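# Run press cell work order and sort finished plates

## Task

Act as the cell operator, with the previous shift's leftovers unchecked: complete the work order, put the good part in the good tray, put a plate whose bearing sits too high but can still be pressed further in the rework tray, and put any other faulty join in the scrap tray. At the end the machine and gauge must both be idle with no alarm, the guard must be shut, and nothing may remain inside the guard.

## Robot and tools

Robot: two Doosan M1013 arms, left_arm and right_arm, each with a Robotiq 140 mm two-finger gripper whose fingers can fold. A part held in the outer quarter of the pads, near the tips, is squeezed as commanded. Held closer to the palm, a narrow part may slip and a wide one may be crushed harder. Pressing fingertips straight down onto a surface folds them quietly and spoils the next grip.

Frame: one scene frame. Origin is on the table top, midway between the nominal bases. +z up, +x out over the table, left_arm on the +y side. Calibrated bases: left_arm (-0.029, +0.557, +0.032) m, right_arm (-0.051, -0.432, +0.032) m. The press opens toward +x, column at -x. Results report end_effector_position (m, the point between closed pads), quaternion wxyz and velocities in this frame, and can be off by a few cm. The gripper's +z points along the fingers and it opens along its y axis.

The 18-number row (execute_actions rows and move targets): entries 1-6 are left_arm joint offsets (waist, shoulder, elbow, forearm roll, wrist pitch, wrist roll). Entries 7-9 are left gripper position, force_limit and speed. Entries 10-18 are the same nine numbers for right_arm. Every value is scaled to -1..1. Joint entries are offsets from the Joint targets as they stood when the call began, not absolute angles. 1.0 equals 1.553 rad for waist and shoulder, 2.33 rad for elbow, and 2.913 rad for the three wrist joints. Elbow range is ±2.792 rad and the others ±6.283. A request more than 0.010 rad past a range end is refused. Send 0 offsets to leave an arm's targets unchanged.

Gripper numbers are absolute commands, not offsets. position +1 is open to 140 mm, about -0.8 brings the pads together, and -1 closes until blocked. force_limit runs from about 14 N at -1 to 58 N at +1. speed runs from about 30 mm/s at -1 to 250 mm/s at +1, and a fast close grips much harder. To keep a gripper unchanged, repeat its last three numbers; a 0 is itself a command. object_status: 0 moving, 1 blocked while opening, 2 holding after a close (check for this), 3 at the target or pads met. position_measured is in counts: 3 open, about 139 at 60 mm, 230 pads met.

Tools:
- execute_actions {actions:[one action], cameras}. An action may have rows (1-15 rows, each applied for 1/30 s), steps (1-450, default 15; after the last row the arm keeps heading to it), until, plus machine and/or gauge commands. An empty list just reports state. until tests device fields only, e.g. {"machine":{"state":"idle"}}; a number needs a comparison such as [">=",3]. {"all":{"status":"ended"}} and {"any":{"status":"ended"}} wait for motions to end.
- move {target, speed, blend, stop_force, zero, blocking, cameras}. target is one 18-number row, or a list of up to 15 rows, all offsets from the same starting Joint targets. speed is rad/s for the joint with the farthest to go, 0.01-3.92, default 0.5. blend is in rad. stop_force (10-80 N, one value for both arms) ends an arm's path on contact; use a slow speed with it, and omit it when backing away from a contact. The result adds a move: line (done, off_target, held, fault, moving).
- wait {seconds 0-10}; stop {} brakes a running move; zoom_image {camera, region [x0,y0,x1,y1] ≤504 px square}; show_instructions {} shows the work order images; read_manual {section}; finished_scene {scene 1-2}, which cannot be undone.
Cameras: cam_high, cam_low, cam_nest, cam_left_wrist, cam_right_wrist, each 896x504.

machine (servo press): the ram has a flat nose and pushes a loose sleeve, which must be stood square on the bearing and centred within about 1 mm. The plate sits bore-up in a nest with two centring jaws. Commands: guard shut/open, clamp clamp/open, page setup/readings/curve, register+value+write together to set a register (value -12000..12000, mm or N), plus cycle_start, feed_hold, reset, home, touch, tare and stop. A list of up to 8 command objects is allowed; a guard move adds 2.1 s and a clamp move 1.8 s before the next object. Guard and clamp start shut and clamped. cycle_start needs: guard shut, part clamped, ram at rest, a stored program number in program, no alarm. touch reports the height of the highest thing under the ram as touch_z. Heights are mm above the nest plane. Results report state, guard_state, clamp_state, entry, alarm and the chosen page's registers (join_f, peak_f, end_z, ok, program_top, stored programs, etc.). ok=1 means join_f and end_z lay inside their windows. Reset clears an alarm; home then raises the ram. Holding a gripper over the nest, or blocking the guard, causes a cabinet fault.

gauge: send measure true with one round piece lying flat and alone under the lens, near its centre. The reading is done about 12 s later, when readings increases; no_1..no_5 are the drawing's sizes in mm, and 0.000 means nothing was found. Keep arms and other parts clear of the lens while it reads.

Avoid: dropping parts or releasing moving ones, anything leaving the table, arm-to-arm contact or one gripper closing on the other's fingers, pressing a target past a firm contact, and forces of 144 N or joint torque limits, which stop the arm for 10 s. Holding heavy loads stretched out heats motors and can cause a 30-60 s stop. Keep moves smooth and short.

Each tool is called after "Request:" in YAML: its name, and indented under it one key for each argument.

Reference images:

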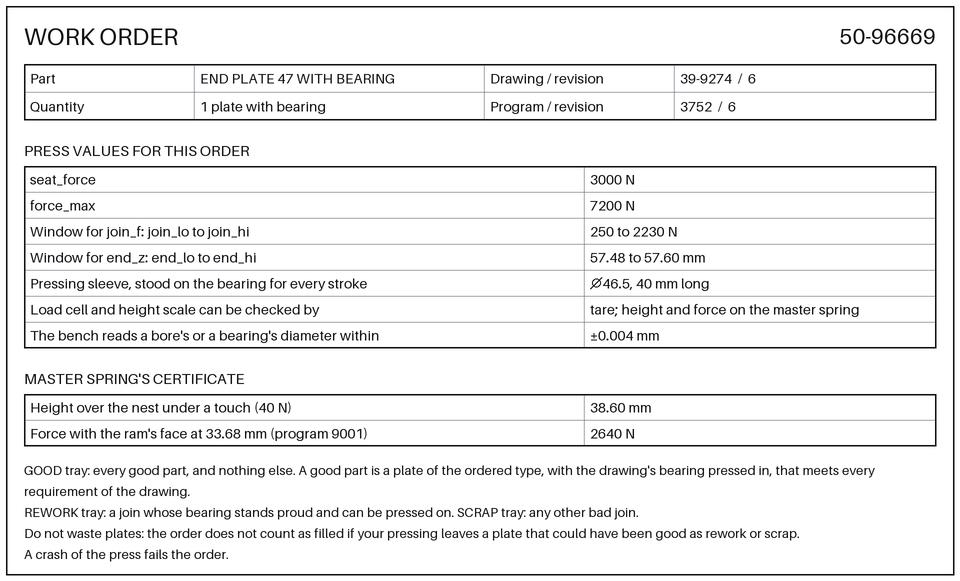

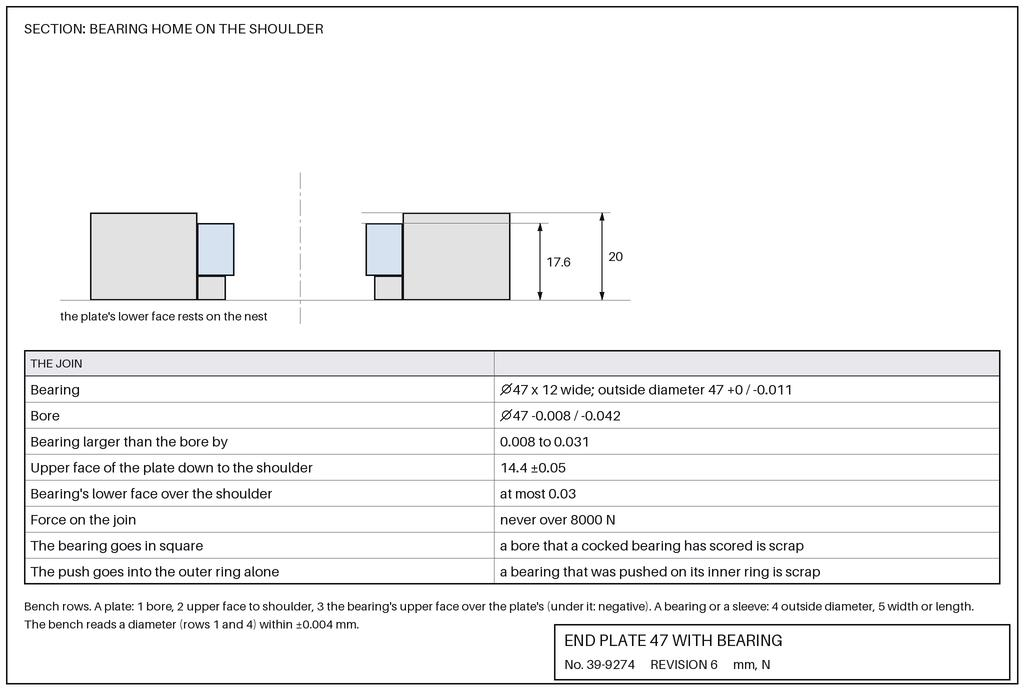

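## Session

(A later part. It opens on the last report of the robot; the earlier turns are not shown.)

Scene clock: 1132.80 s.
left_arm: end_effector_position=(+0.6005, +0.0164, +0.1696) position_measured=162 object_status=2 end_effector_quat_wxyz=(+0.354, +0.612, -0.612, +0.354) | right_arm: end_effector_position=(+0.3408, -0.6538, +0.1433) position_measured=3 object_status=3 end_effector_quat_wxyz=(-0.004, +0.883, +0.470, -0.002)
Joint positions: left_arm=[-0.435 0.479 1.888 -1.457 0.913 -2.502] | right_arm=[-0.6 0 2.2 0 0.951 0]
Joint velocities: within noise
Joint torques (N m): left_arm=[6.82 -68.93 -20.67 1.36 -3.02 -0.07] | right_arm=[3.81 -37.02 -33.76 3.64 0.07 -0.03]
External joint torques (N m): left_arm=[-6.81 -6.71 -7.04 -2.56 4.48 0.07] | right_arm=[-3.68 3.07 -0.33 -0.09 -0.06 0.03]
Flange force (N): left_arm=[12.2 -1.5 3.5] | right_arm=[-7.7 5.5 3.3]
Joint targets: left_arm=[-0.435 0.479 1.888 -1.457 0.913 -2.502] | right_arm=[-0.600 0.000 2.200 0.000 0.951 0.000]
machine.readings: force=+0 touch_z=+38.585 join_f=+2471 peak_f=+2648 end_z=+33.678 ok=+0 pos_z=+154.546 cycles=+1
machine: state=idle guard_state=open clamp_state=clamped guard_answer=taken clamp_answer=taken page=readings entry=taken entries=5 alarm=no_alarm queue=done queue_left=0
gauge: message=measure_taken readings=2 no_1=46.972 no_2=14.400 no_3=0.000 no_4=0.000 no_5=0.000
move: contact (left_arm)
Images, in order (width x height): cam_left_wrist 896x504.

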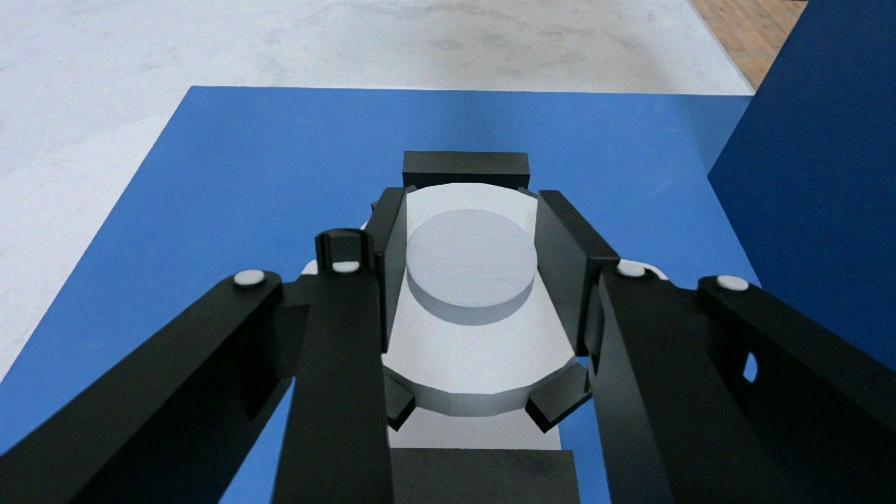

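Request:
move:
  target: [-0.0003,-0.00067,-0.00032,0.0004,-0.00003,-0.0008,-1,0,-1,0,0,0,0,0,0,1,1,1]
  speed: 0.02
  cameras: []

Request:
move:
  target: [0,0.0025,0.0007,-0.00144,-0.00025,0.00236,-1,0,-1,0,0,0,0,0,0,1,1,1]
  speed: 0.012
  stop_force: 12
  cameras: ["cam_left_wrist"]

Request:
zoom_image:
  camera: "cam_left_wrist"
  region: [370, 170, 570, 370]

Scene clock: 1156.87 s.
left_arm: end_effector_position=(+0.6006, +0.0161, +0.1706) position_measured=162 object_status=2 end_effector_quat_wxyz=(+0.354, +0.613, -0.612, +0.354) | right_arm: end_effector_position=(+0.3408, -0.6538, +0.1433) position_measured=3 object_status=3 end_effector_quat_wxyz=(-0.004, +0.883, +0.470, -0.002)
Joint positions: left_arm=[-0.436 0.478 1.887 -1.456 0.913 -2.504] | right_arm=[-0.6 0 2.2 0 0.951 0]
Joint velocities: within noise
Joint torques (N m): left_arm=[-2.04 -79.73 -27.72 -1.6 1.29 0.12] | right_arm=[3.25 -36.82 -33.54 3.59 0.08 -0.06]
External joint torques (N m): left_arm=[2.22 2.86 -0.34 0.38 0.17 -0.12] | right_arm=[-3.16 2.75 -0.62 -0.03 -0.06 0.06]
Flange force (N): left_arm=[-3.1 -5.8 -0.3] | right_arm=[-6.5 5.5 2.7]
Joint targets: left_arm=[-0.436 0.478 1.887 -1.456 0.913 -2.504] | right_arm=[-0.600 0.000 2.200 0.000 0.951 0.000]
machine.readings: force=+0 touch_z=+38.585 join_f=+2471 peak_f=+2648 end_z=+33.678 ok=+0 pos_z=+154.546 cycles=+1
machine: state=idle guard_state=open clamp_state=clamped guard_answer=taken clamp_answer=taken page=readings entry=taken entries=5 alarm=no_alarm queue=done queue_left=0
gauge: message=measure_taken readings=2 no_1=46.972 no_2=14.400 no_3=0.000 no_4=0.000 no_5=0.000
move: done
No camera images: "cameras" was empty.

Scene clock: 1157.70 s.
left_arm: end_effector_position=(+0.6006, +0.0160, +0.1694) position_measured=162 object_status=2 end_effector_quat_wxyz=(+0.354, +0.612, -0.612, +0.354) | right_arm: end_effector_position=(+0.3408, -0.6538, +0.1433) position_measured=3 object_status=3 end_effector_quat_wxyz=(-0.004, +0.883, +0.470, -0.002)
Joint positions: left_arm=[-0.436 0.48 1.888 -1.458 0.913 -2.501] | right_arm=[-0.6 0 2.2 0 0.951 0]
Joint velocities: within noise
Joint torques (N m): left_arm=[-7.93 -62.62 -26.1 -1.06 -3.35 0.11] | right_arm=[3.62 -37.05 -33.77 3.61 0.09 -0.09]
External joint torques (N m): left_arm=[8.07 -13.79 -1.73 -0.15 4.81 -0.11] | right_arm=[-3.51 2.8 -0.39 -0.05 -0.07 0.09]
Flange force (N): left_arm=[6.1 4.4 -26.3] | right_arm=[-7.2 5.2 3.0]
Joint targets: left_arm=[-0.436 0.480 1.888 -1.458 0.913 -2.501] | right_arm=[-0.600 0.000 2.200 0.000 0.951 0.000]
machine.readings: force=+0 touch_z=+38.585 join_f=+2471 peak_f=+2648 end_z=+33.678 ok=+0 pos_z=+154.546 cycles=+1
machine: state=idle guard_state=open clamp_state=clamped guard_answer=taken clamp_answer=taken page=readings entry=taken entries=5 alarm=no_alarm queue=done queue_left=0
gauge: message=measure_taken readings=2 no_1=46.972 no_2=14.400 no_3=0.000 no_4=0.000 no_5=0.000
move: contact (left_arm)
Images, in order (width x height): cam_left_wrist 896x504.

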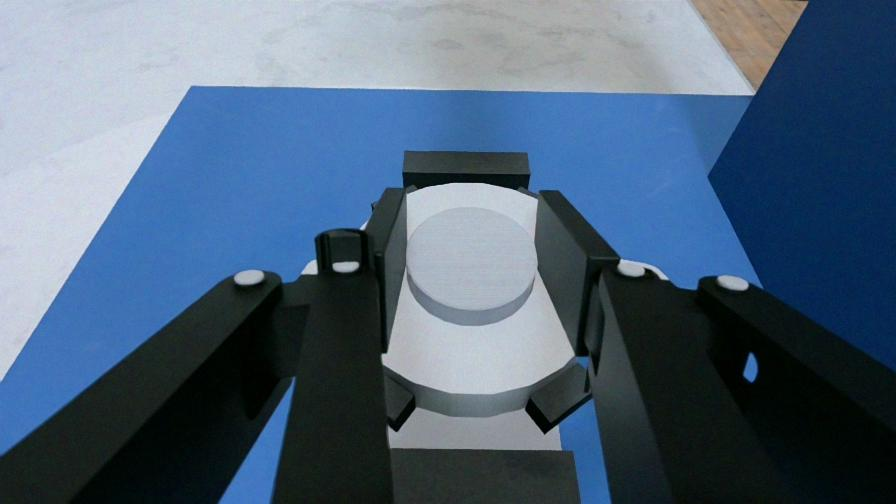

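Scaled by 2.520.

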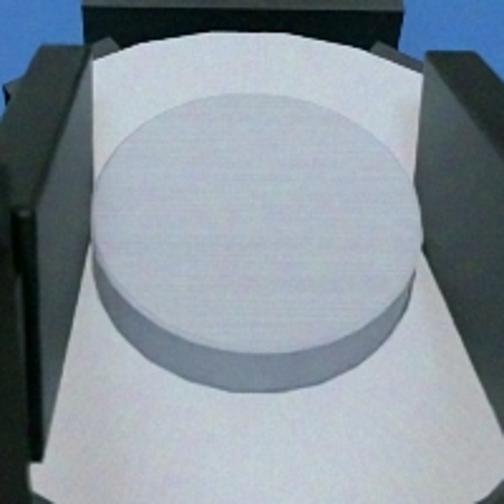

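Request:
move:
  target: [0,0,0,0,0,0,0.12,0,-1,0,0,0,0,0,0,1,1,1]
  cameras: ["cam_left_wrist"]

Request:
zoom_image:
  camera: "cam_left_wrist"
  region: [370, 170, 570, 370]

Scene clock: 1163.87 s.
left_arm: end_effector_position=(+0.6006, +0.0160, +0.1694) position_measured=114 object_status=0 end_effector_quat_wxyz=(+0.354, +0.612, -0.612, +0.354) | right_arm: end_effector_position=(+0.3408, -0.6538, +0.1433) position_measured=3 object_status=3 end_effector_quat_wxyz=(-0.004, +0.883, +0.470, -0.002)
Joint positions: left_arm=[-0.436 0.48 1.888 -1.458 0.913 -2.501] | right_arm=[-0.6 0 2.2 0 0.951 0]
Joint velocities: within noise
Joint torques (N m): left_arm=[-2.42 -79.44 -27.1 -1.37 1.43 0.14] | right_arm=[3.48 -37.06 -33.75 3.63 0.04 -0.07]
External joint torques (N m): left_arm=[2.64 3.16 -0.65 0.18 0.03 -0.14] | right_arm=[-3.45 3.07 -0.4 -0.08 -0.03 0.07]
Flange force (N): left_arm=[-3.5 -6.7 0.0] | right_arm=[-7.1 5.6 3.2]
Joint targets: left_arm=[-0.436 0.480 1.888 -1.458 0.913 -2.501] | right_arm=[-0.600 0.000 2.200 0.000 0.951 0.000]
machine.readings: force=+0 touch_z=+38.585 join_f=+2471 peak_f=+2648 end_z=+33.678 ok=+0 pos_z=+154.546 cycles=+1
machine: state=idle guard_state=open clamp_state=clamped guard_answer=taken clamp_answer=taken page=readings entry=taken entries=5 alarm=no_alarm queue=done queue_left=0
gauge: message=measure_taken readings=2 no_1=46.972 no_2=14.400 no_3=0.000 no_4=0.000 no_5=0.000
move: done
Images, in order (width x height): cam_left_wrist 896x504.

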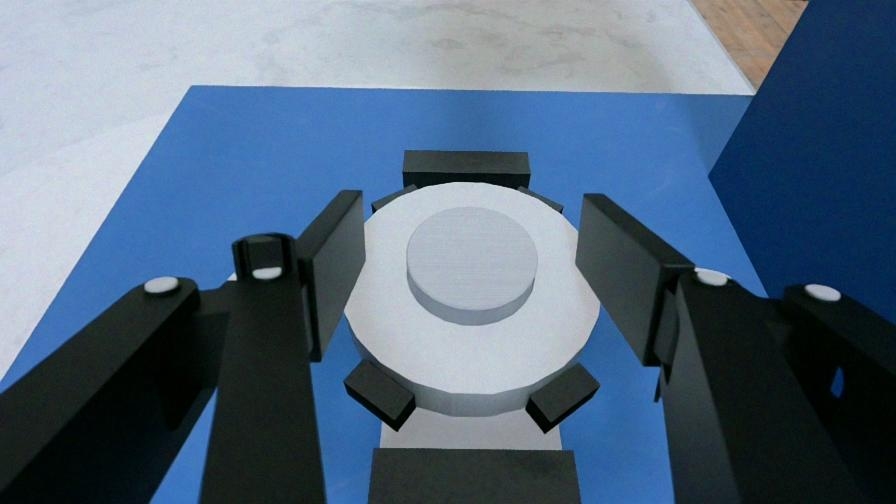

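Scaled by 2.520.

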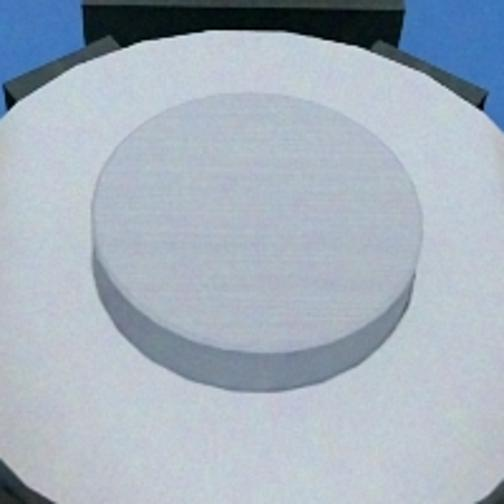

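Request:
move:
  target:
    - [0,-0.0238,-0.0073,0.0134,0.0021,-0.0223,0.12,0,-1,0,0,0,0,0,0,1,1,1]
    - [0.0662,-0.0487,0.0122,0.0333,0.0274,-0.0147,0.12,0,-1,0,0,0,0,0,0,1,1,1]
    - [0.2454,-0.1290,0,0.1060,0.1143,-0.0439,0.12,0,-1,0,0,0,0,0,0,1,1,1]
  speed: [0.05,0.3,0.5]
  blend: [0.01,0.05,0]
  cameras: ["cam_nest"]

Request:
move:
  target:
    - [0,-0.1260,0.2138,-0.6840,-0.2987,0.3632,0.12,0,-1,0,0,0,0,0,0,1,1,1]
    - [-0.0319,0.0858,0.0962,-0.6840,-0.2798,0.3632,0.12,0,-1,0,0,0,0,0,0,1,1,1]
  speed: [0.8,0.5]
  blend: [0.1,0]
  cameras: ["cam_left_wrist"]

Request:
zoom_image:
  camera: "cam_left_wrist"
  region: [400, 80, 720, 260]

Scene clock: 1192.93 s.
left_arm: end_effector_position=(+0.6064, +0.2705, +0.3009) position_measured=114 object_status=3 end_effector_quat_wxyz=(+0.353, +0.613, -0.612, +0.354) | right_arm: end_effector_position=(+0.3408, -0.6538, +0.1433) position_measured=3 object_status=3 end_effector_quat_wxyz=(-0.004, +0.883, +0.470, -0.002)
Joint positions: left_arm=[-0.055 0.279 1.888 -1.149 1.246 -2.629] | right_arm=[-0.6 0 2.2 0 0.951 0]
Joint velocities: within noise
Joint torques (N m): left_arm=[-3.71 -64.23 -32.36 -0.63 1.24 0.13] | right_arm=[3.17 -36.75 -33.9 3.64 0.08 -0.05]
External joint torques (N m): left_arm=[3.77 2.16 -0.92 0.09 -0.05 -0.13] | right_arm=[-3.14 2.78 -0.2 -0.09 -0.06 0.05]
Flange force (N): left_arm=[-3.8 -5.2 -4.6] | right_arm=[-6.5 4.8 3.1]
Joint targets: left_arm=[-0.055 0.279 1.888 -1.149 1.246 -2.629] | right_arm=[-0.600 0.000 2.200 0.000 0.951 0.000]
machine.readings: force=+0 touch_z=+38.585 join_f=+2471 peak_f=+2648 end_z=+33.678 ok=+0 pos_z=+154.546 cycles=+1
machine: state=idle guard_state=open clamp_state=clamped guard_answer=taken clamp_answer=taken page=readings entry=taken entries=5 alarm=no_alarm queue=done queue_left=0
gauge: message=measure_taken readings=2 no_1=46.972 no_2=14.400 no_3=0.000 no_4=0.000 no_5=0.000
move: done
Images, in order (width x height): cam_nest 896x504.

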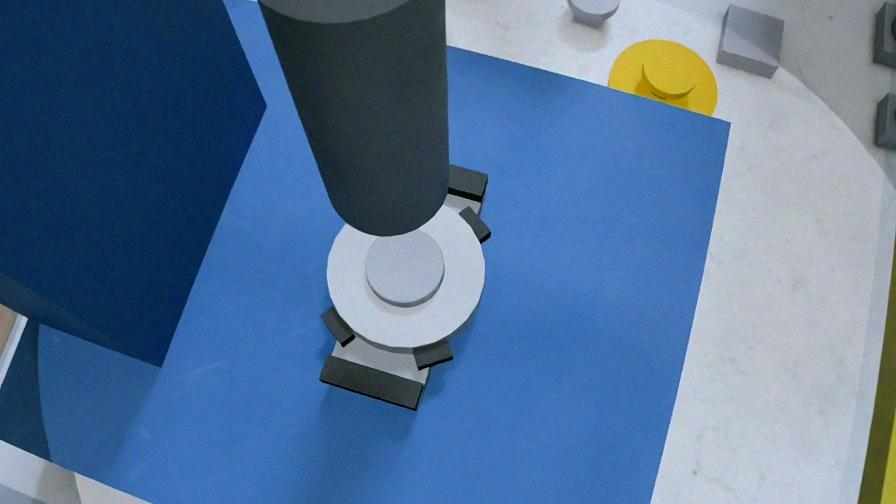

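Scene clock: 1196.53 s.
left_arm: end_effector_position=(+0.8308, +0.5042, +0.1313) position_measured=114 object_status=3 end_effector_quat_wxyz=(+0.025, +0.865, -0.044, +0.500) | right_arm: end_effector_position=(+0.3408, -0.6538, +0.1433) position_measured=3 object_status=3 end_effector_quat_wxyz=(-0.004, +0.883, +0.470, -0.002)
Joint positions: left_arm=[-0.104 0.412 2.112 -3.142 0.431 -1.571] | right_arm=[-0.6 0 2.2 0 0.951 0]
Joint velocities: within noise
Joint torques (N m): left_arm=[-2.35 -71.95 -26.58 -2.68 2.41 0.11] | right_arm=[3.51 -36.95 -33.63 3.59 0.07 -0.07]
External joint torques (N m): left_arm=[2.32 2.79 -0.55 0.15 0.03 -0.11] | right_arm=[-3.51 2.92 -0.52 -0.04 -0.06 0.07]
Flange force (N): left_arm=[-1.5 -5.1 5.6] | right_arm=[-7.2 5.6 3.0]
Joint targets: left_arm=[-0.104 0.412 2.112 -3.142 0.431 -1.571] | right_arm=[-0.600 0.000 2.200 0.000 0.951 0.000]
machine.readings: force=+0 touch_z=+38.585 join_f=+2471 peak_f=+2648 end_z=+33.678 ok=+0 pos_z=+154.546 cycles=+1
machine: state=idle guard_state=open clamp_state=clamped guard_answer=taken clamp_answer=taken page=readings entry=taken entries=5 alarm=no_alarm queue=done queue_left=0
gauge: message=measure_taken readings=2 no_1=46.972 no_2=14.400 no_3=0.000 no_4=0.000 no_5=0.000
move: done
Images, in order (width x height): cam_left_wrist 896x504.

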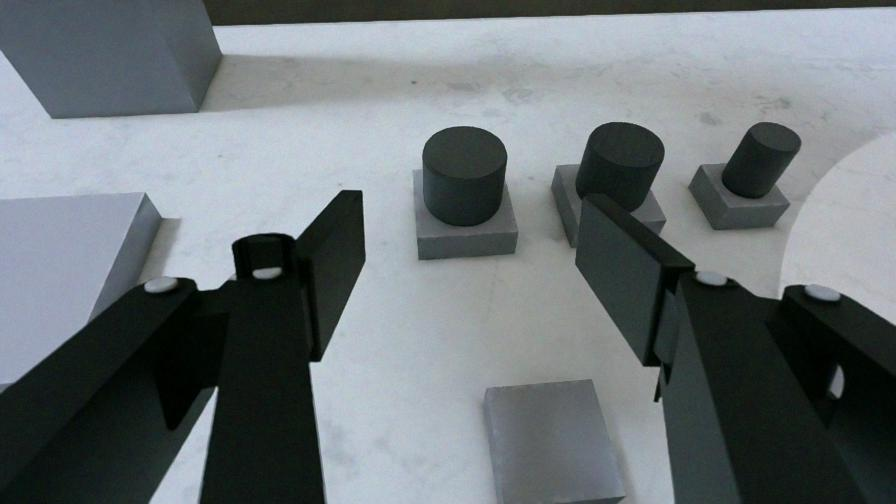

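Scaled by 1.575.

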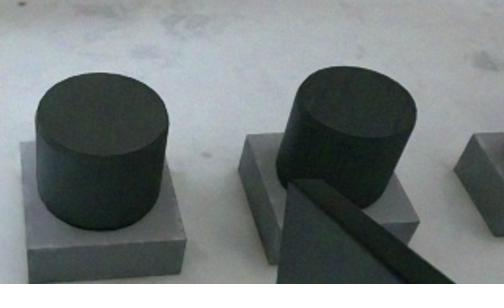

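Request:
move:
  target: [-0.0628,0.0848,-0.0524,0,0.0028,0,-0.02,0,-0.5,0,0,0,0,0,0,1,1,1]
  speed: 0.3
  cameras: ["cam_left_wrist"]

Request:
zoom_image:
  camera: "cam_left_wrist"
  region: [380, 120, 580, 280]

Scene clock: 1222.43 s.
left_arm: end_effector_position=(+0.8881, +0.4074, +0.0902) position_measured=131 object_status=3 end_effector_quat_wxyz=(+0.050, +0.862, -0.086, +0.497) | right_arm: end_effector_position=(+0.3408, -0.6538, +0.1433) position_measured=3 object_status=3 end_effector_quat_wxyz=(-0.004, +0.883, +0.470, -0.002)
Joint positions: left_arm=[-0.202 0.544 1.99 -3.142 0.439 -1.571] | right_arm=[-0.6 0 2.2 0 0.951 0]
Joint velocities: within noise
Joint torques (N m): left_arm=[-3.35 -85.91 -25.99 -2.68 2.42 0.14] | right_arm=[3.38 -36.65 -33.81 3.62 0.08 -0.09]
External joint torques (N m): left_arm=[3.49 5.06 -0.75 0.18 0.02 -0.14] | right_arm=[-3.35 2.36 -0.4 -0.07 -0.06 0.09]
Flange force (N): left_arm=[-2.9 -6.7 9.3] | right_arm=[-6.9 4.5 2.5]
Joint targets: left_arm=[-0.202 0.544 1.990 -3.142 0.439 -1.571] | right_arm=[-0.600 0.000 2.200 0.000 0.951 0.000]
machine.readings: force=+0 touch_z=+38.585 join_f=+2471 peak_f=+2648 end_z=+33.678 ok=+0 pos_z=+154.546 cycles=+1
machine: state=idle guard_state=open clamp_state=clamped guard_answer=taken clamp_answer=taken page=readings entry=taken entries=5 alarm=no_alarm queue=done queue_left=0
gauge: message=measure_taken readings=2 no_1=46.972 no_2=14.400 no_3=0.000 no_4=0.000 no_5=0.000
move: done
Images, in order (width x height): cam_left_wrist 896x504.

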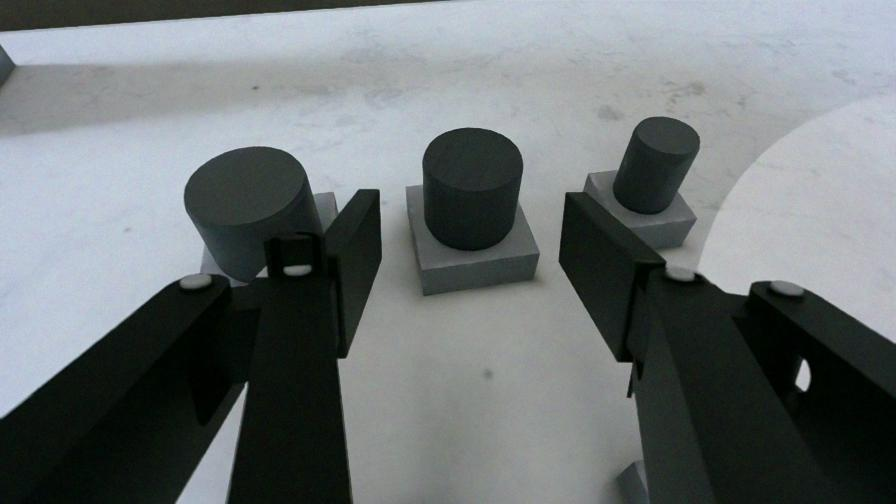

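Scaled by 2.520.

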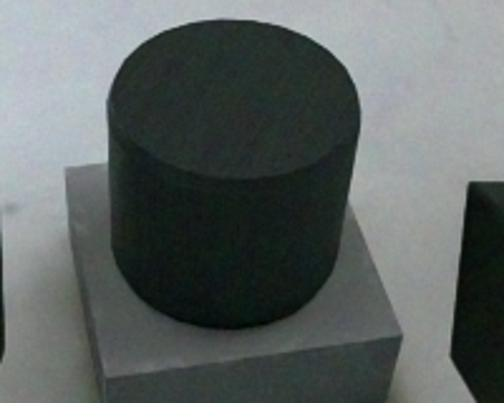

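Request:
move:
  target:
    - [-0.0010,0.0380,-0.0035,0,0.0175,0,-0.02,0,-0.5,0,0,0,0,0,0,1,1,1]
    - [-0.0010,0.0712,-0.0516,0,-0.0033,0,-0.02,0,-0.5,0,0,0,0,0,0,1,1,1]
  speed: [0.15,0.1]
  stop_force: 15
  cameras: ["cam_left_wrist"]

Request:
move:
  target: [0,0,0,0,0,0,-1,0,-1,0,0,0,0,0,0,1,1,1]
  cameras: ["cam_left_wrist"]

Request:
zoom_image:
  camera: "cam_left_wrist"
  region: [370, 120, 580, 320]

Scene clock: 1245.53 s.
left_arm: end_effector_position=(+0.9476, +0.3938, +0.0546) position_measured=131 object_status=3 end_effector_quat_wxyz=(+0.050, +0.862, -0.086, +0.497) | right_arm: end_effector_position=(+0.3408, -0.6538, +0.1433) position_measured=3 object_status=3 end_effector_quat_wxyz=(-0.004, +0.883, +0.470, -0.002)
Joint positions: left_arm=[-0.203 0.655 1.869 -3.142 0.429 -1.571] | right_arm=[-0.6 0 2.2 0 0.951 0]
Joint velocities: within noise
Joint torques (N m): left_arm=[-2.36 -94.58 -26.51 -2.7 2.42 0.06] | right_arm=[3.66 -36.95 -33.57 3.68 0.11 -0.06]
External joint torques (N m): left_arm=[2.61 3.14 -0.72 0.16 0.04 -0.06] | right_arm=[-3.67 3.14 -0.51 -0.13 -0.09 0.06]
Flange force (N): left_arm=[-1.5 -4.5 6.1] | right_arm=[-7.5 5.9 3.3]
Joint targets: left_arm=[-0.203 0.655 1.869 -3.142 0.429 -1.571] | right_arm=[-0.600 0.000 2.200 0.000 0.951 0.000]
machine.readings: force=+0 touch_z=+38.585 join_f=+2471 peak_f=+2648 end_z=+33.678 ok=+0 pos_z=+154.546 cycles=+1
machine: state=idle guard_state=open clamp_state=clamped guard_answer=taken clamp_answer=taken page=readings entry=taken entries=5 alarm=no_alarm queue=done queue_left=0
gauge: message=measure_taken readings=2 no_1=46.972 no_2=14.400 no_3=0.000 no_4=0.000 no_5=0.000
move: done
Images, in order (width x height): cam_left_wrist 896x504.

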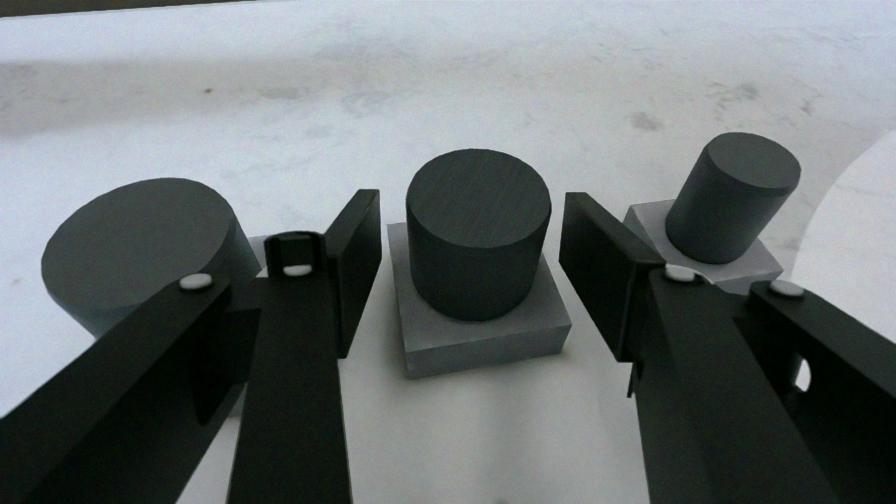

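Scene clock: 1246.67 s.
left_arm: end_effector_position=(+0.9476, +0.3937, +0.0546) position_measured=163 object_status=0 end_effector_quat_wxyz=(+0.050, +0.862, -0.086, +0.497) | right_arm: end_effector_position=(+0.3408, -0.6538, +0.1433) position_measured=3 object_status=3 end_effector_quat_wxyz=(-0.004, +0.883, +0.470, -0.002)
Joint positions: left_arm=[-0.203 0.655 1.869 -3.142 0.429 -1.571] | right_arm=[-0.6 0 2.2 0 0.951 0]
Joint velocities: within noise
Joint torques (N m): left_arm=[-2.6 -84.81 -25.55 -2.76 0.7 0.11] | right_arm=[3.6 -36.59 -33.71 3.63 0.07 -0.06]
External joint torques (N m): left_arm=[2.65 -6.59 -1.82 0.2 1.77 -0.11] | right_arm=[-3.46 2.3 -0.5 -0.07 -0.05 0.06]
Flange force (N): left_arm=[3.4 -4.4 -7.3] | right_arm=[-7.2 4.5 2.3]
Joint targets: left_arm=[-0.203 0.655 1.869 -3.142 0.429 -1.571] | right_arm=[-0.600 0.000 2.200 0.000 0.951 0.000]
machine.readings: force=+0 touch_z=+38.585 join_f=+2471 peak_f=+2648 end_z=+33.678 ok=+0 pos_z=+154.546 cycles=+1
machine: state=idle guard_state=open clamp_state=clamped guard_answer=taken clamp_answer=taken page=readings entry=taken entries=5 alarm=no_alarm queue=done queue_left=0
gauge: message=measure_taken readings=2 no_1=46.972 no_2=14.400 no_3=0.000 no_4=0.000 no_5=0.000
move: done
Images, in order (width x height): cam_left_wrist 896x504.

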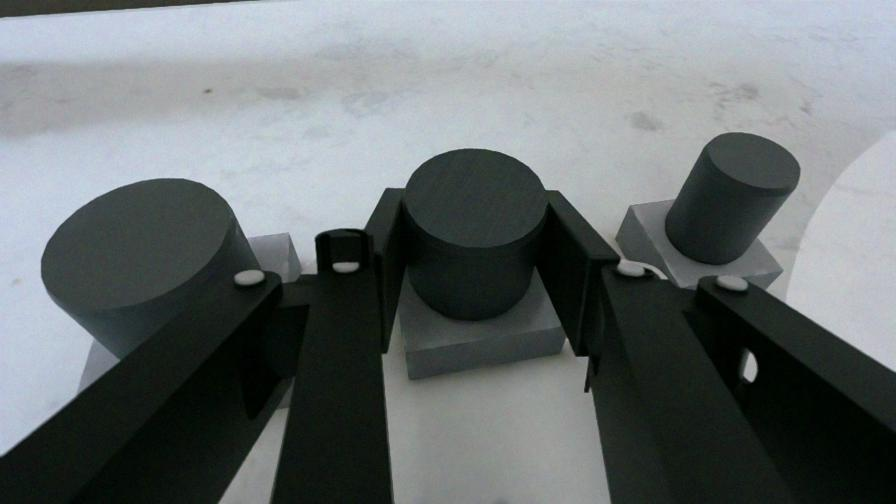

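Scaled by 2.400.

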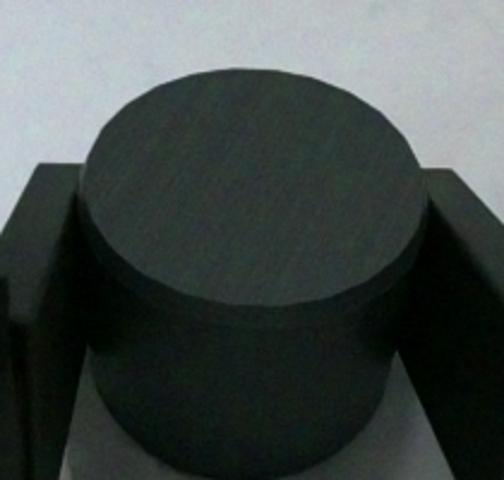

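Request:
wait:
  seconds: 0.7
  cameras: []

Request:
move:
  target:
    - [0,-0.0140,-0.0015,0,-0.0086,0,-1,0,-1,0,0,0,0,0,0,1,1,1]
    - [0,-0.0561,-0.0057,0,-0.0345,0,-1,0,-1,0,0,0,0,0,0,1,1,1]
    - [0,-0.3677,0.2219,0,-0.0182,0,-1,0,-1,0,0,0,0,0,0,1,1,1]
    - [0.0953,-0.2417,0.0081,0.6841,0.2805,-0.3632,-1,0,-1,0,0,0,0,0,0,1,1,1]
    - [-0.0838,-0.1614,0.0203,0.6114,0.1935,-0.3339,-1,0,-1,0,0,0,0,0,0,1,1,1]
  speed: [0.04,0.2,0.6,0.8,0.35]
  blend: [0.005,0.03,0.1,0.05,0]
  cameras: ["cam_left_wrist","cam_nest"]

Request:
zoom_image:
  camera: "cam_left_wrist"
  region: [370, 120, 580, 320]

Scene clock: 1268.30 s.
left_arm: end_effector_position=(+0.9476, +0.3938, +0.0546) position_measured=163 object_status=2 end_effector_quat_wxyz=(+0.050, +0.862, -0.086, +0.497) | right_arm: end_effector_position=(+0.3408, -0.6538, +0.1433) position_measured=3 object_status=3 end_effector_quat_wxyz=(-0.004, +0.883, +0.470, -0.002)
Joint positions: left_arm=[-0.203 0.655 1.869 -3.142 0.429 -1.571] | right_arm=[-0.6 0 2.2 0 0.951 0]
Joint velocities: within noise
Joint torques (N m): left_arm=[-0.53 -85.46 -24.82 -3.01 0.76 0.07] | right_arm=[3.18 -36.98 -33.94 3.59 0.14 0.02]
External joint torques (N m): left_arm=[0.65 -6.07 -2.51 0.46 1.72 -0.07] | right_arm=[-3.08 2.81 -0.2 -0.03 -0.12 -0.02]
Flange force (N): left_arm=[4.0 -2.3 -5.3] | right_arm=[-6.5 4.9 3.3]
Joint targets: left_arm=[-0.203 0.655 1.869 -3.142 0.429 -1.571] | right_arm=[-0.600 0.000 2.200 0.000 0.951 0.000]
Tool commands: left_gripper/position=-1.0 left_gripper/force_limit=+0.0 left_gripper/speed=-1.0 right_gripper/position=+1.0 right_gripper/force_limit=+1.0 right_gripper/speed=+1.0
machine.readings: force=+0 touch_z=+38.585 join_f=+2471 peak_f=+2648 end_z=+33.678 ok=+0 pos_z=+154.546 cycles=+1
machine: state=idle guard_state=open clamp_state=clamped guard_answer=taken clamp_answer=taken page=readings entry=taken entries=5 alarm=no_alarm queue=done queue_left=0
gauge: message=measure_taken readings=2 no_1=46.972 no_2=14.400 no_3=0.000 no_4=0.000 no_5=0.000
wait: 0.70 s; at rest from the start
No camera images: "cameras" was empty.

Scene clock: 1273.90 s.
left_arm: end_effector_position=(+0.5999, +0.0897, +0.2078) position_measured=163 object_status=2 end_effector_quat_wxyz=(+0.354, +0.612, -0.612, +0.353) | right_arm: end_effector_position=(+0.3408, -0.6538, +0.1433) position_measured=3 object_status=3 end_effector_quat_wxyz=(-0.004, +0.883, +0.470, -0.002)
Joint positions: left_arm=[-0.333 0.404 1.917 -1.361 0.993 -2.544] | right_arm=[-0.6 0 2.2 0 0.951 0]
Joint velocities: within noise
Joint torques (N m): left_arm=[-1.05 -76.05 -30.88 -2.22 2.31 0.13] | right_arm=[3.22 -36.95 -33.72 3.57 0.09 -0.01]
External joint torques (N m): left_arm=[1.21 5.26 1.72 1.19 -0.93 -0.13] | right_arm=[-3.12 2.59 -0.53 -0.01 -0.08 0.01]
Flange force (N): left_arm=[-5.5 -4.2 2.3] | right_arm=[-6.5 5.1 2.6]
Joint targets: left_arm=[-0.333 0.404 1.917 -1.361 0.993 -2.544] | right_arm=[-0.600 0.000 2.200 0.000 0.951 0.000]
machine.readings: force=+0 touch_z=+38.585 join_f=+2471 peak_f=+2648 end_z=+33.678 ok=+0 pos_z=+154.546 cycles=+1
machine: state=idle guard_state=open clamp_state=clamped guard_answer=taken clamp_answer=taken page=readings entry=taken entries=5 alarm=no_alarm queue=done queue_left=0
gauge: message=measure_taken readings=2 no_1=46.972 no_2=14.400 no_3=0.000 no_4=0.000 no_5=0.000
move: done
Images, in order (width x height): cam_nest 896x504, cam_left_wrist 896x504.

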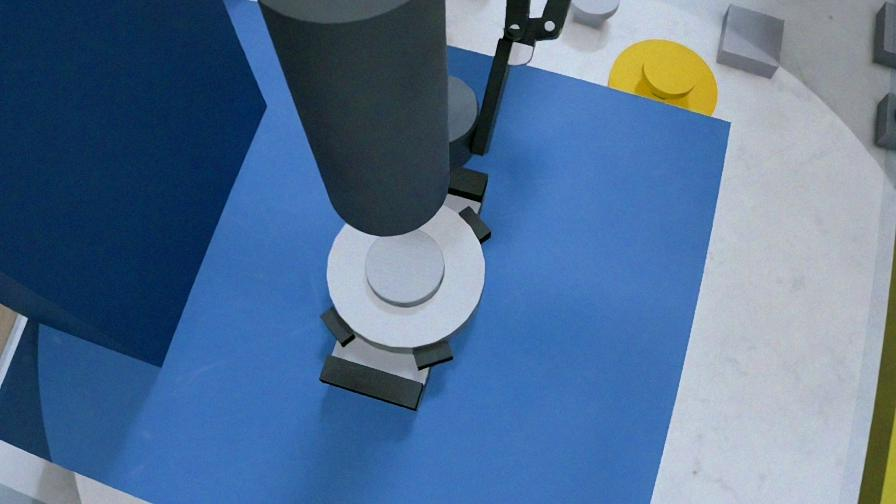

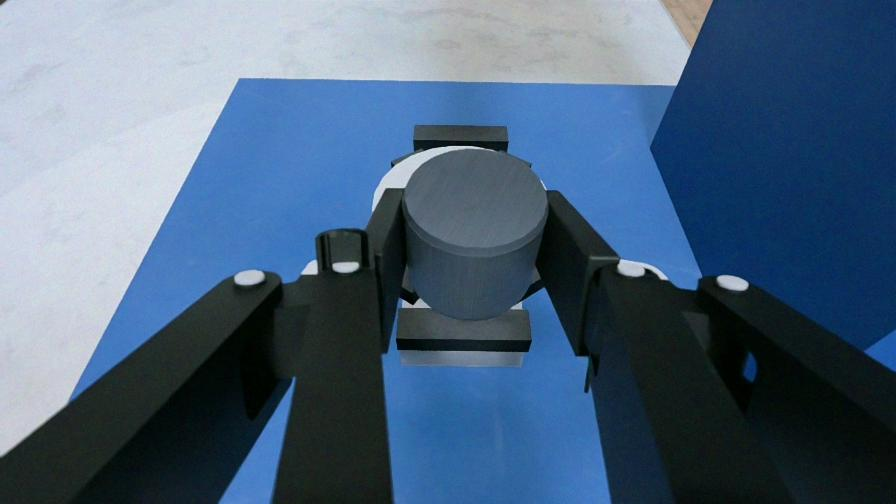

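Scaled by 2.400.

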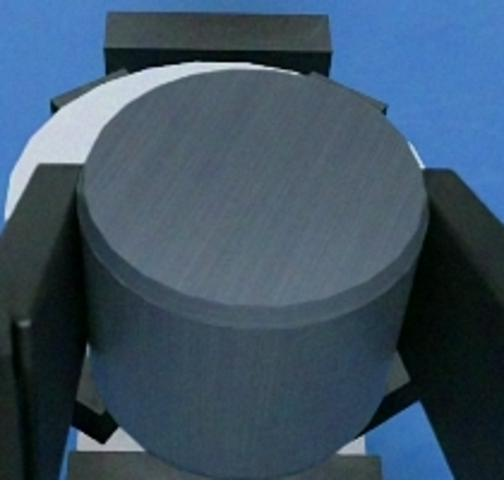

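Request:
move:
  target: [-0.0642,0.0242,-0.0187,-0.0189,-0.0246,-0.0078,-1,0,-1,0,0,0,0,0,0,1,1,1]
  speed: 0.2
  cameras: ["cam_left_wrist","cam_nest"]

Request:
zoom_image:
  camera: "cam_left_wrist"
  region: [340, 120, 620, 400]

Request:
zoom_image:
  camera: "cam_nest"
  region: [310, 200, 510, 370]

Scene clock: 1299.37 s.
left_arm: end_effector_position=(+0.6007, +0.0181, +0.2007) position_measured=163 object_status=2 end_effector_quat_wxyz=(+0.353, +0.612, -0.612, +0.354) | right_arm: end_effector_position=(+0.3408, -0.6538, +0.1433) position_measured=3 object_status=3 end_effector_quat_wxyz=(-0.004, +0.883, +0.470, -0.002)
Joint positions: left_arm=[-0.433 0.442 1.873 -1.416 0.921 -2.567] | right_arm=[-0.6 0 2.2 0 0.951 0]
Joint velocities: within noise
Joint torques (N m): left_arm=[-2.56 -81.19 -31.32 -2.34 2.12 0.15] | right_arm=[3.33 -36.87 -33.61 3.58 0.07 -0.09]
External joint torques (N m): left_arm=[2.79 6.75 1.78 1.21 -0.79 -0.15] | right_arm=[-3.25 2.71 -0.56 -0.03 -0.06 0.09]
Flange force (N): left_arm=[-7.0 -6.9 1.9] | right_arm=[-6.6 5.3 2.7]
Joint targets: left_arm=[-0.433 0.442 1.873 -1.416 0.921 -2.567] | right_arm=[-0.600 0.000 2.200 0.000 0.951 0.000]
machine.readings: force=+0 touch_z=+38.585 join_f=+2471 peak_f=+2648 end_z=+33.678 ok=+0 pos_z=+154.546 cycles=+1
machine: state=idle guard_state=open clamp_state=clamped guard_answer=taken clamp_answer=taken page=readings entry=taken entries=5 alarm=no_alarm queue=done queue_left=0
gauge: message=measure_taken readings=2 no_1=46.972 no_2=14.400 no_3=0.000 no_4=0.000 no_5=0.000
move: done
Images, in order (width x height): cam_nest 896x504, cam_left_wrist 896x504.

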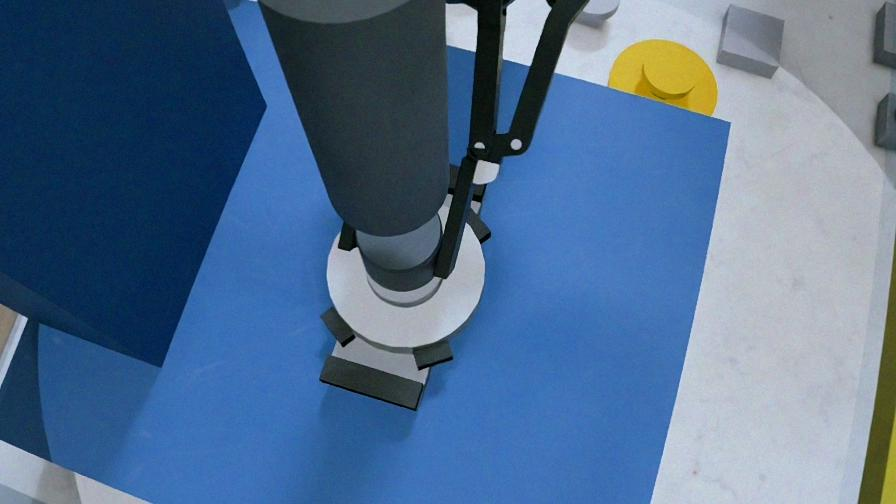

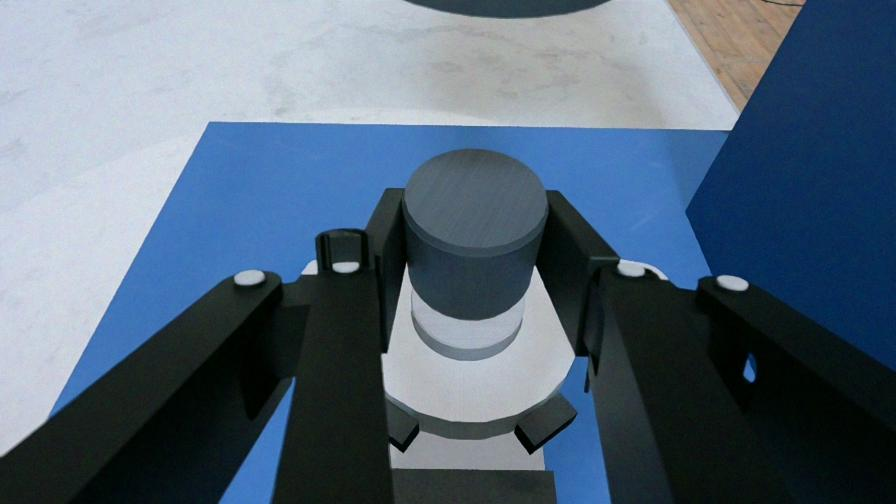

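Scaled by 1.800.

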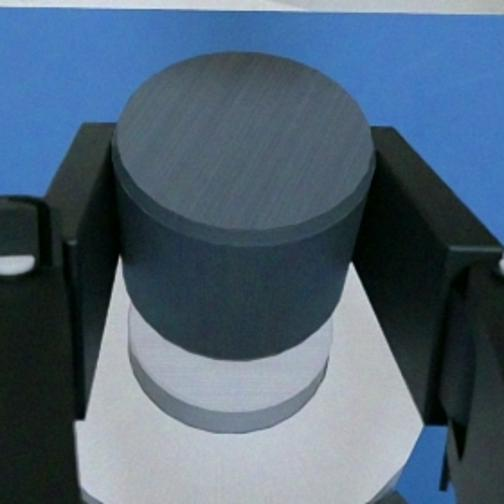

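Scaled by 2.520.

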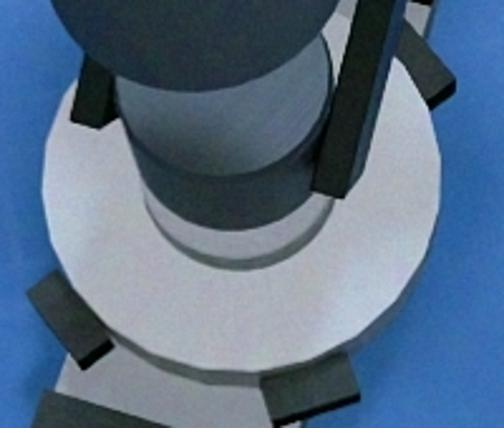

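Request:
move:
  target: [-0.00016,0.01996,0.00606,-0.01183,-0.00212,0.01924,-1,0,-1,0,0,0,0,0,0,1,1,1]
  speed: 0.015
  stop_force: 10
  cameras: ["cam_left_wrist","cam_nest"]

Request:
zoom_image:
  camera: "cam_left_wrist"
  region: [340, 120, 620, 400]

Request:
zoom_image:
  camera: "cam_nest"
  region: [310, 200, 510, 370]

Scene clock: 1319.63 s.
left_arm: end_effector_position=(+0.6005, +0.0179, +0.1824) position_measured=163 object_status=2 end_effector_quat_wxyz=(+0.354, +0.612, -0.612, +0.354) | right_arm: end_effector_position=(+0.3408, -0.6538, +0.1433) position_measured=3 object_status=3 end_effector_quat_wxyz=(-0.004, +0.883, +0.470, -0.002)
Joint positions: left_arm=[-0.433 0.463 1.883 -1.44 0.917 -2.528] | right_arm=[-0.6 0 2.2 0 0.951 0]
Joint velocities: within noise
Joint torques (N m): left_arm=[-7.29 -67.83 -25.04 -0.41 -0.56 0.05] | right_arm=[3.43 -36.87 -33.63 3.58 0.09 -0.11]
External joint torques (N m): left_arm=[7.52 -7.56 -3.45 -0.76 1.96 -0.05] | right_arm=[-3.56 2.95 -0.54 -0.03 -0.08 0.11]
Flange force (N): left_arm=[2.8 -3.1 -15.7] | right_arm=[-7.2 5.7 3.0]
Joint targets: left_arm=[-0.433 0.463 1.883 -1.440 0.917 -2.528] | right_arm=[-0.600 0.000 2.200 0.000 0.951 0.000]
machine.readings: force=+0 touch_z=+38.585 join_f=+2471 peak_f=+2648 end_z=+33.678 ok=+0 pos_z=+154.546 cycles=+1
machine: state=idle guard_state=open clamp_state=clamped guard_answer=taken clamp_answer=taken page=readings entry=taken entries=5 alarm=no_alarm queue=done queue_left=0
gauge: message=measure_taken readings=2 no_1=46.972 no_2=14.400 no_3=0.000 no_4=0.000 no_5=0.000
move: contact (left_arm); left_arm: the wrist roll is farthest, 0.017 rad from its target
Images, in order (width x height): cam_nest 896x504, cam_left_wrist 896x504.

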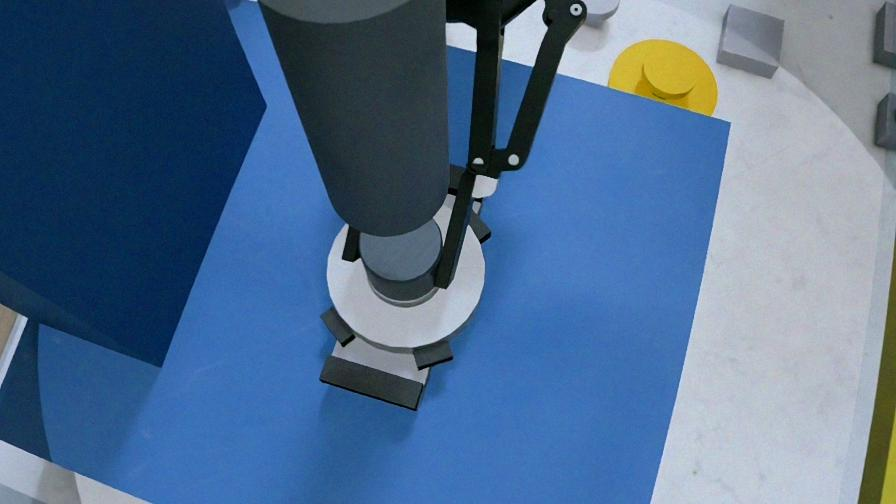

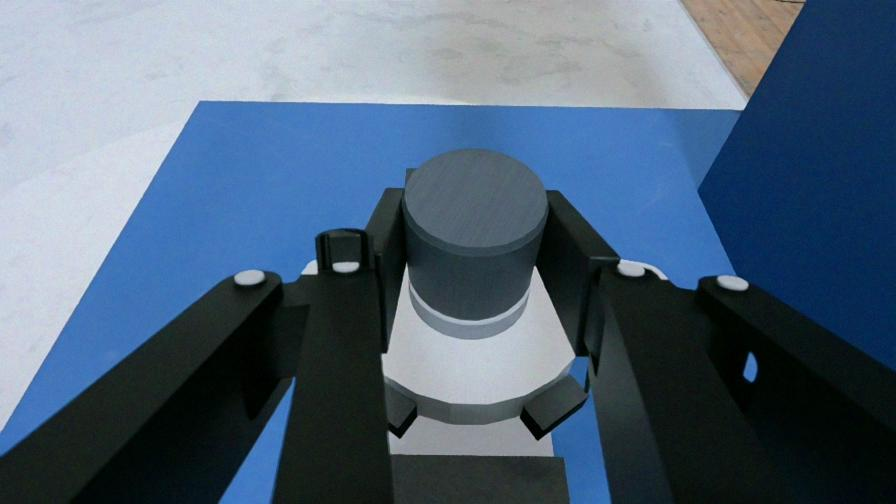

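Scaled by 1.800.

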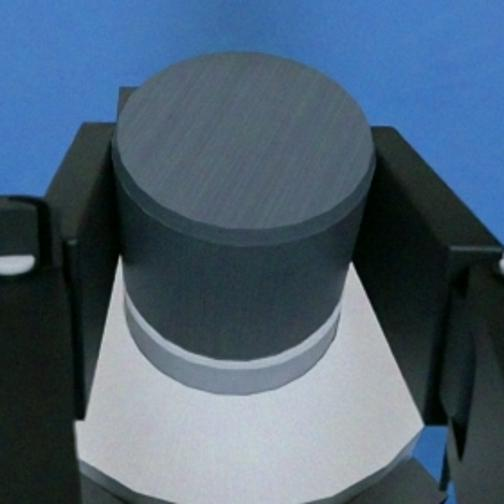

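Scaled by 2.520.

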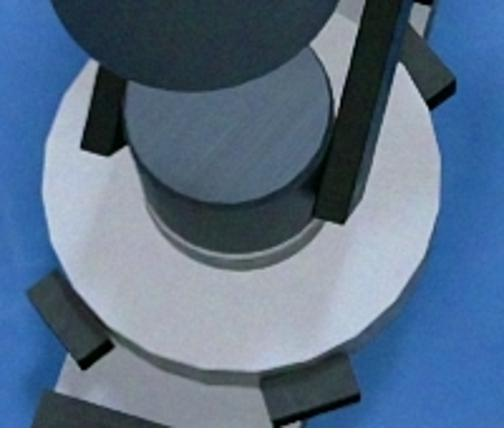

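Request:
zoom_image:
  camera: "cam_nest"
  region: [350, 230, 460, 320]

Scaled by 4.582.

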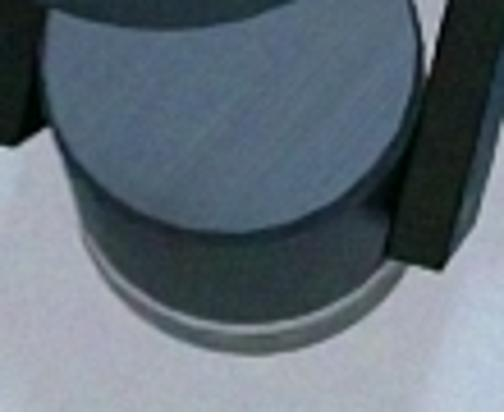

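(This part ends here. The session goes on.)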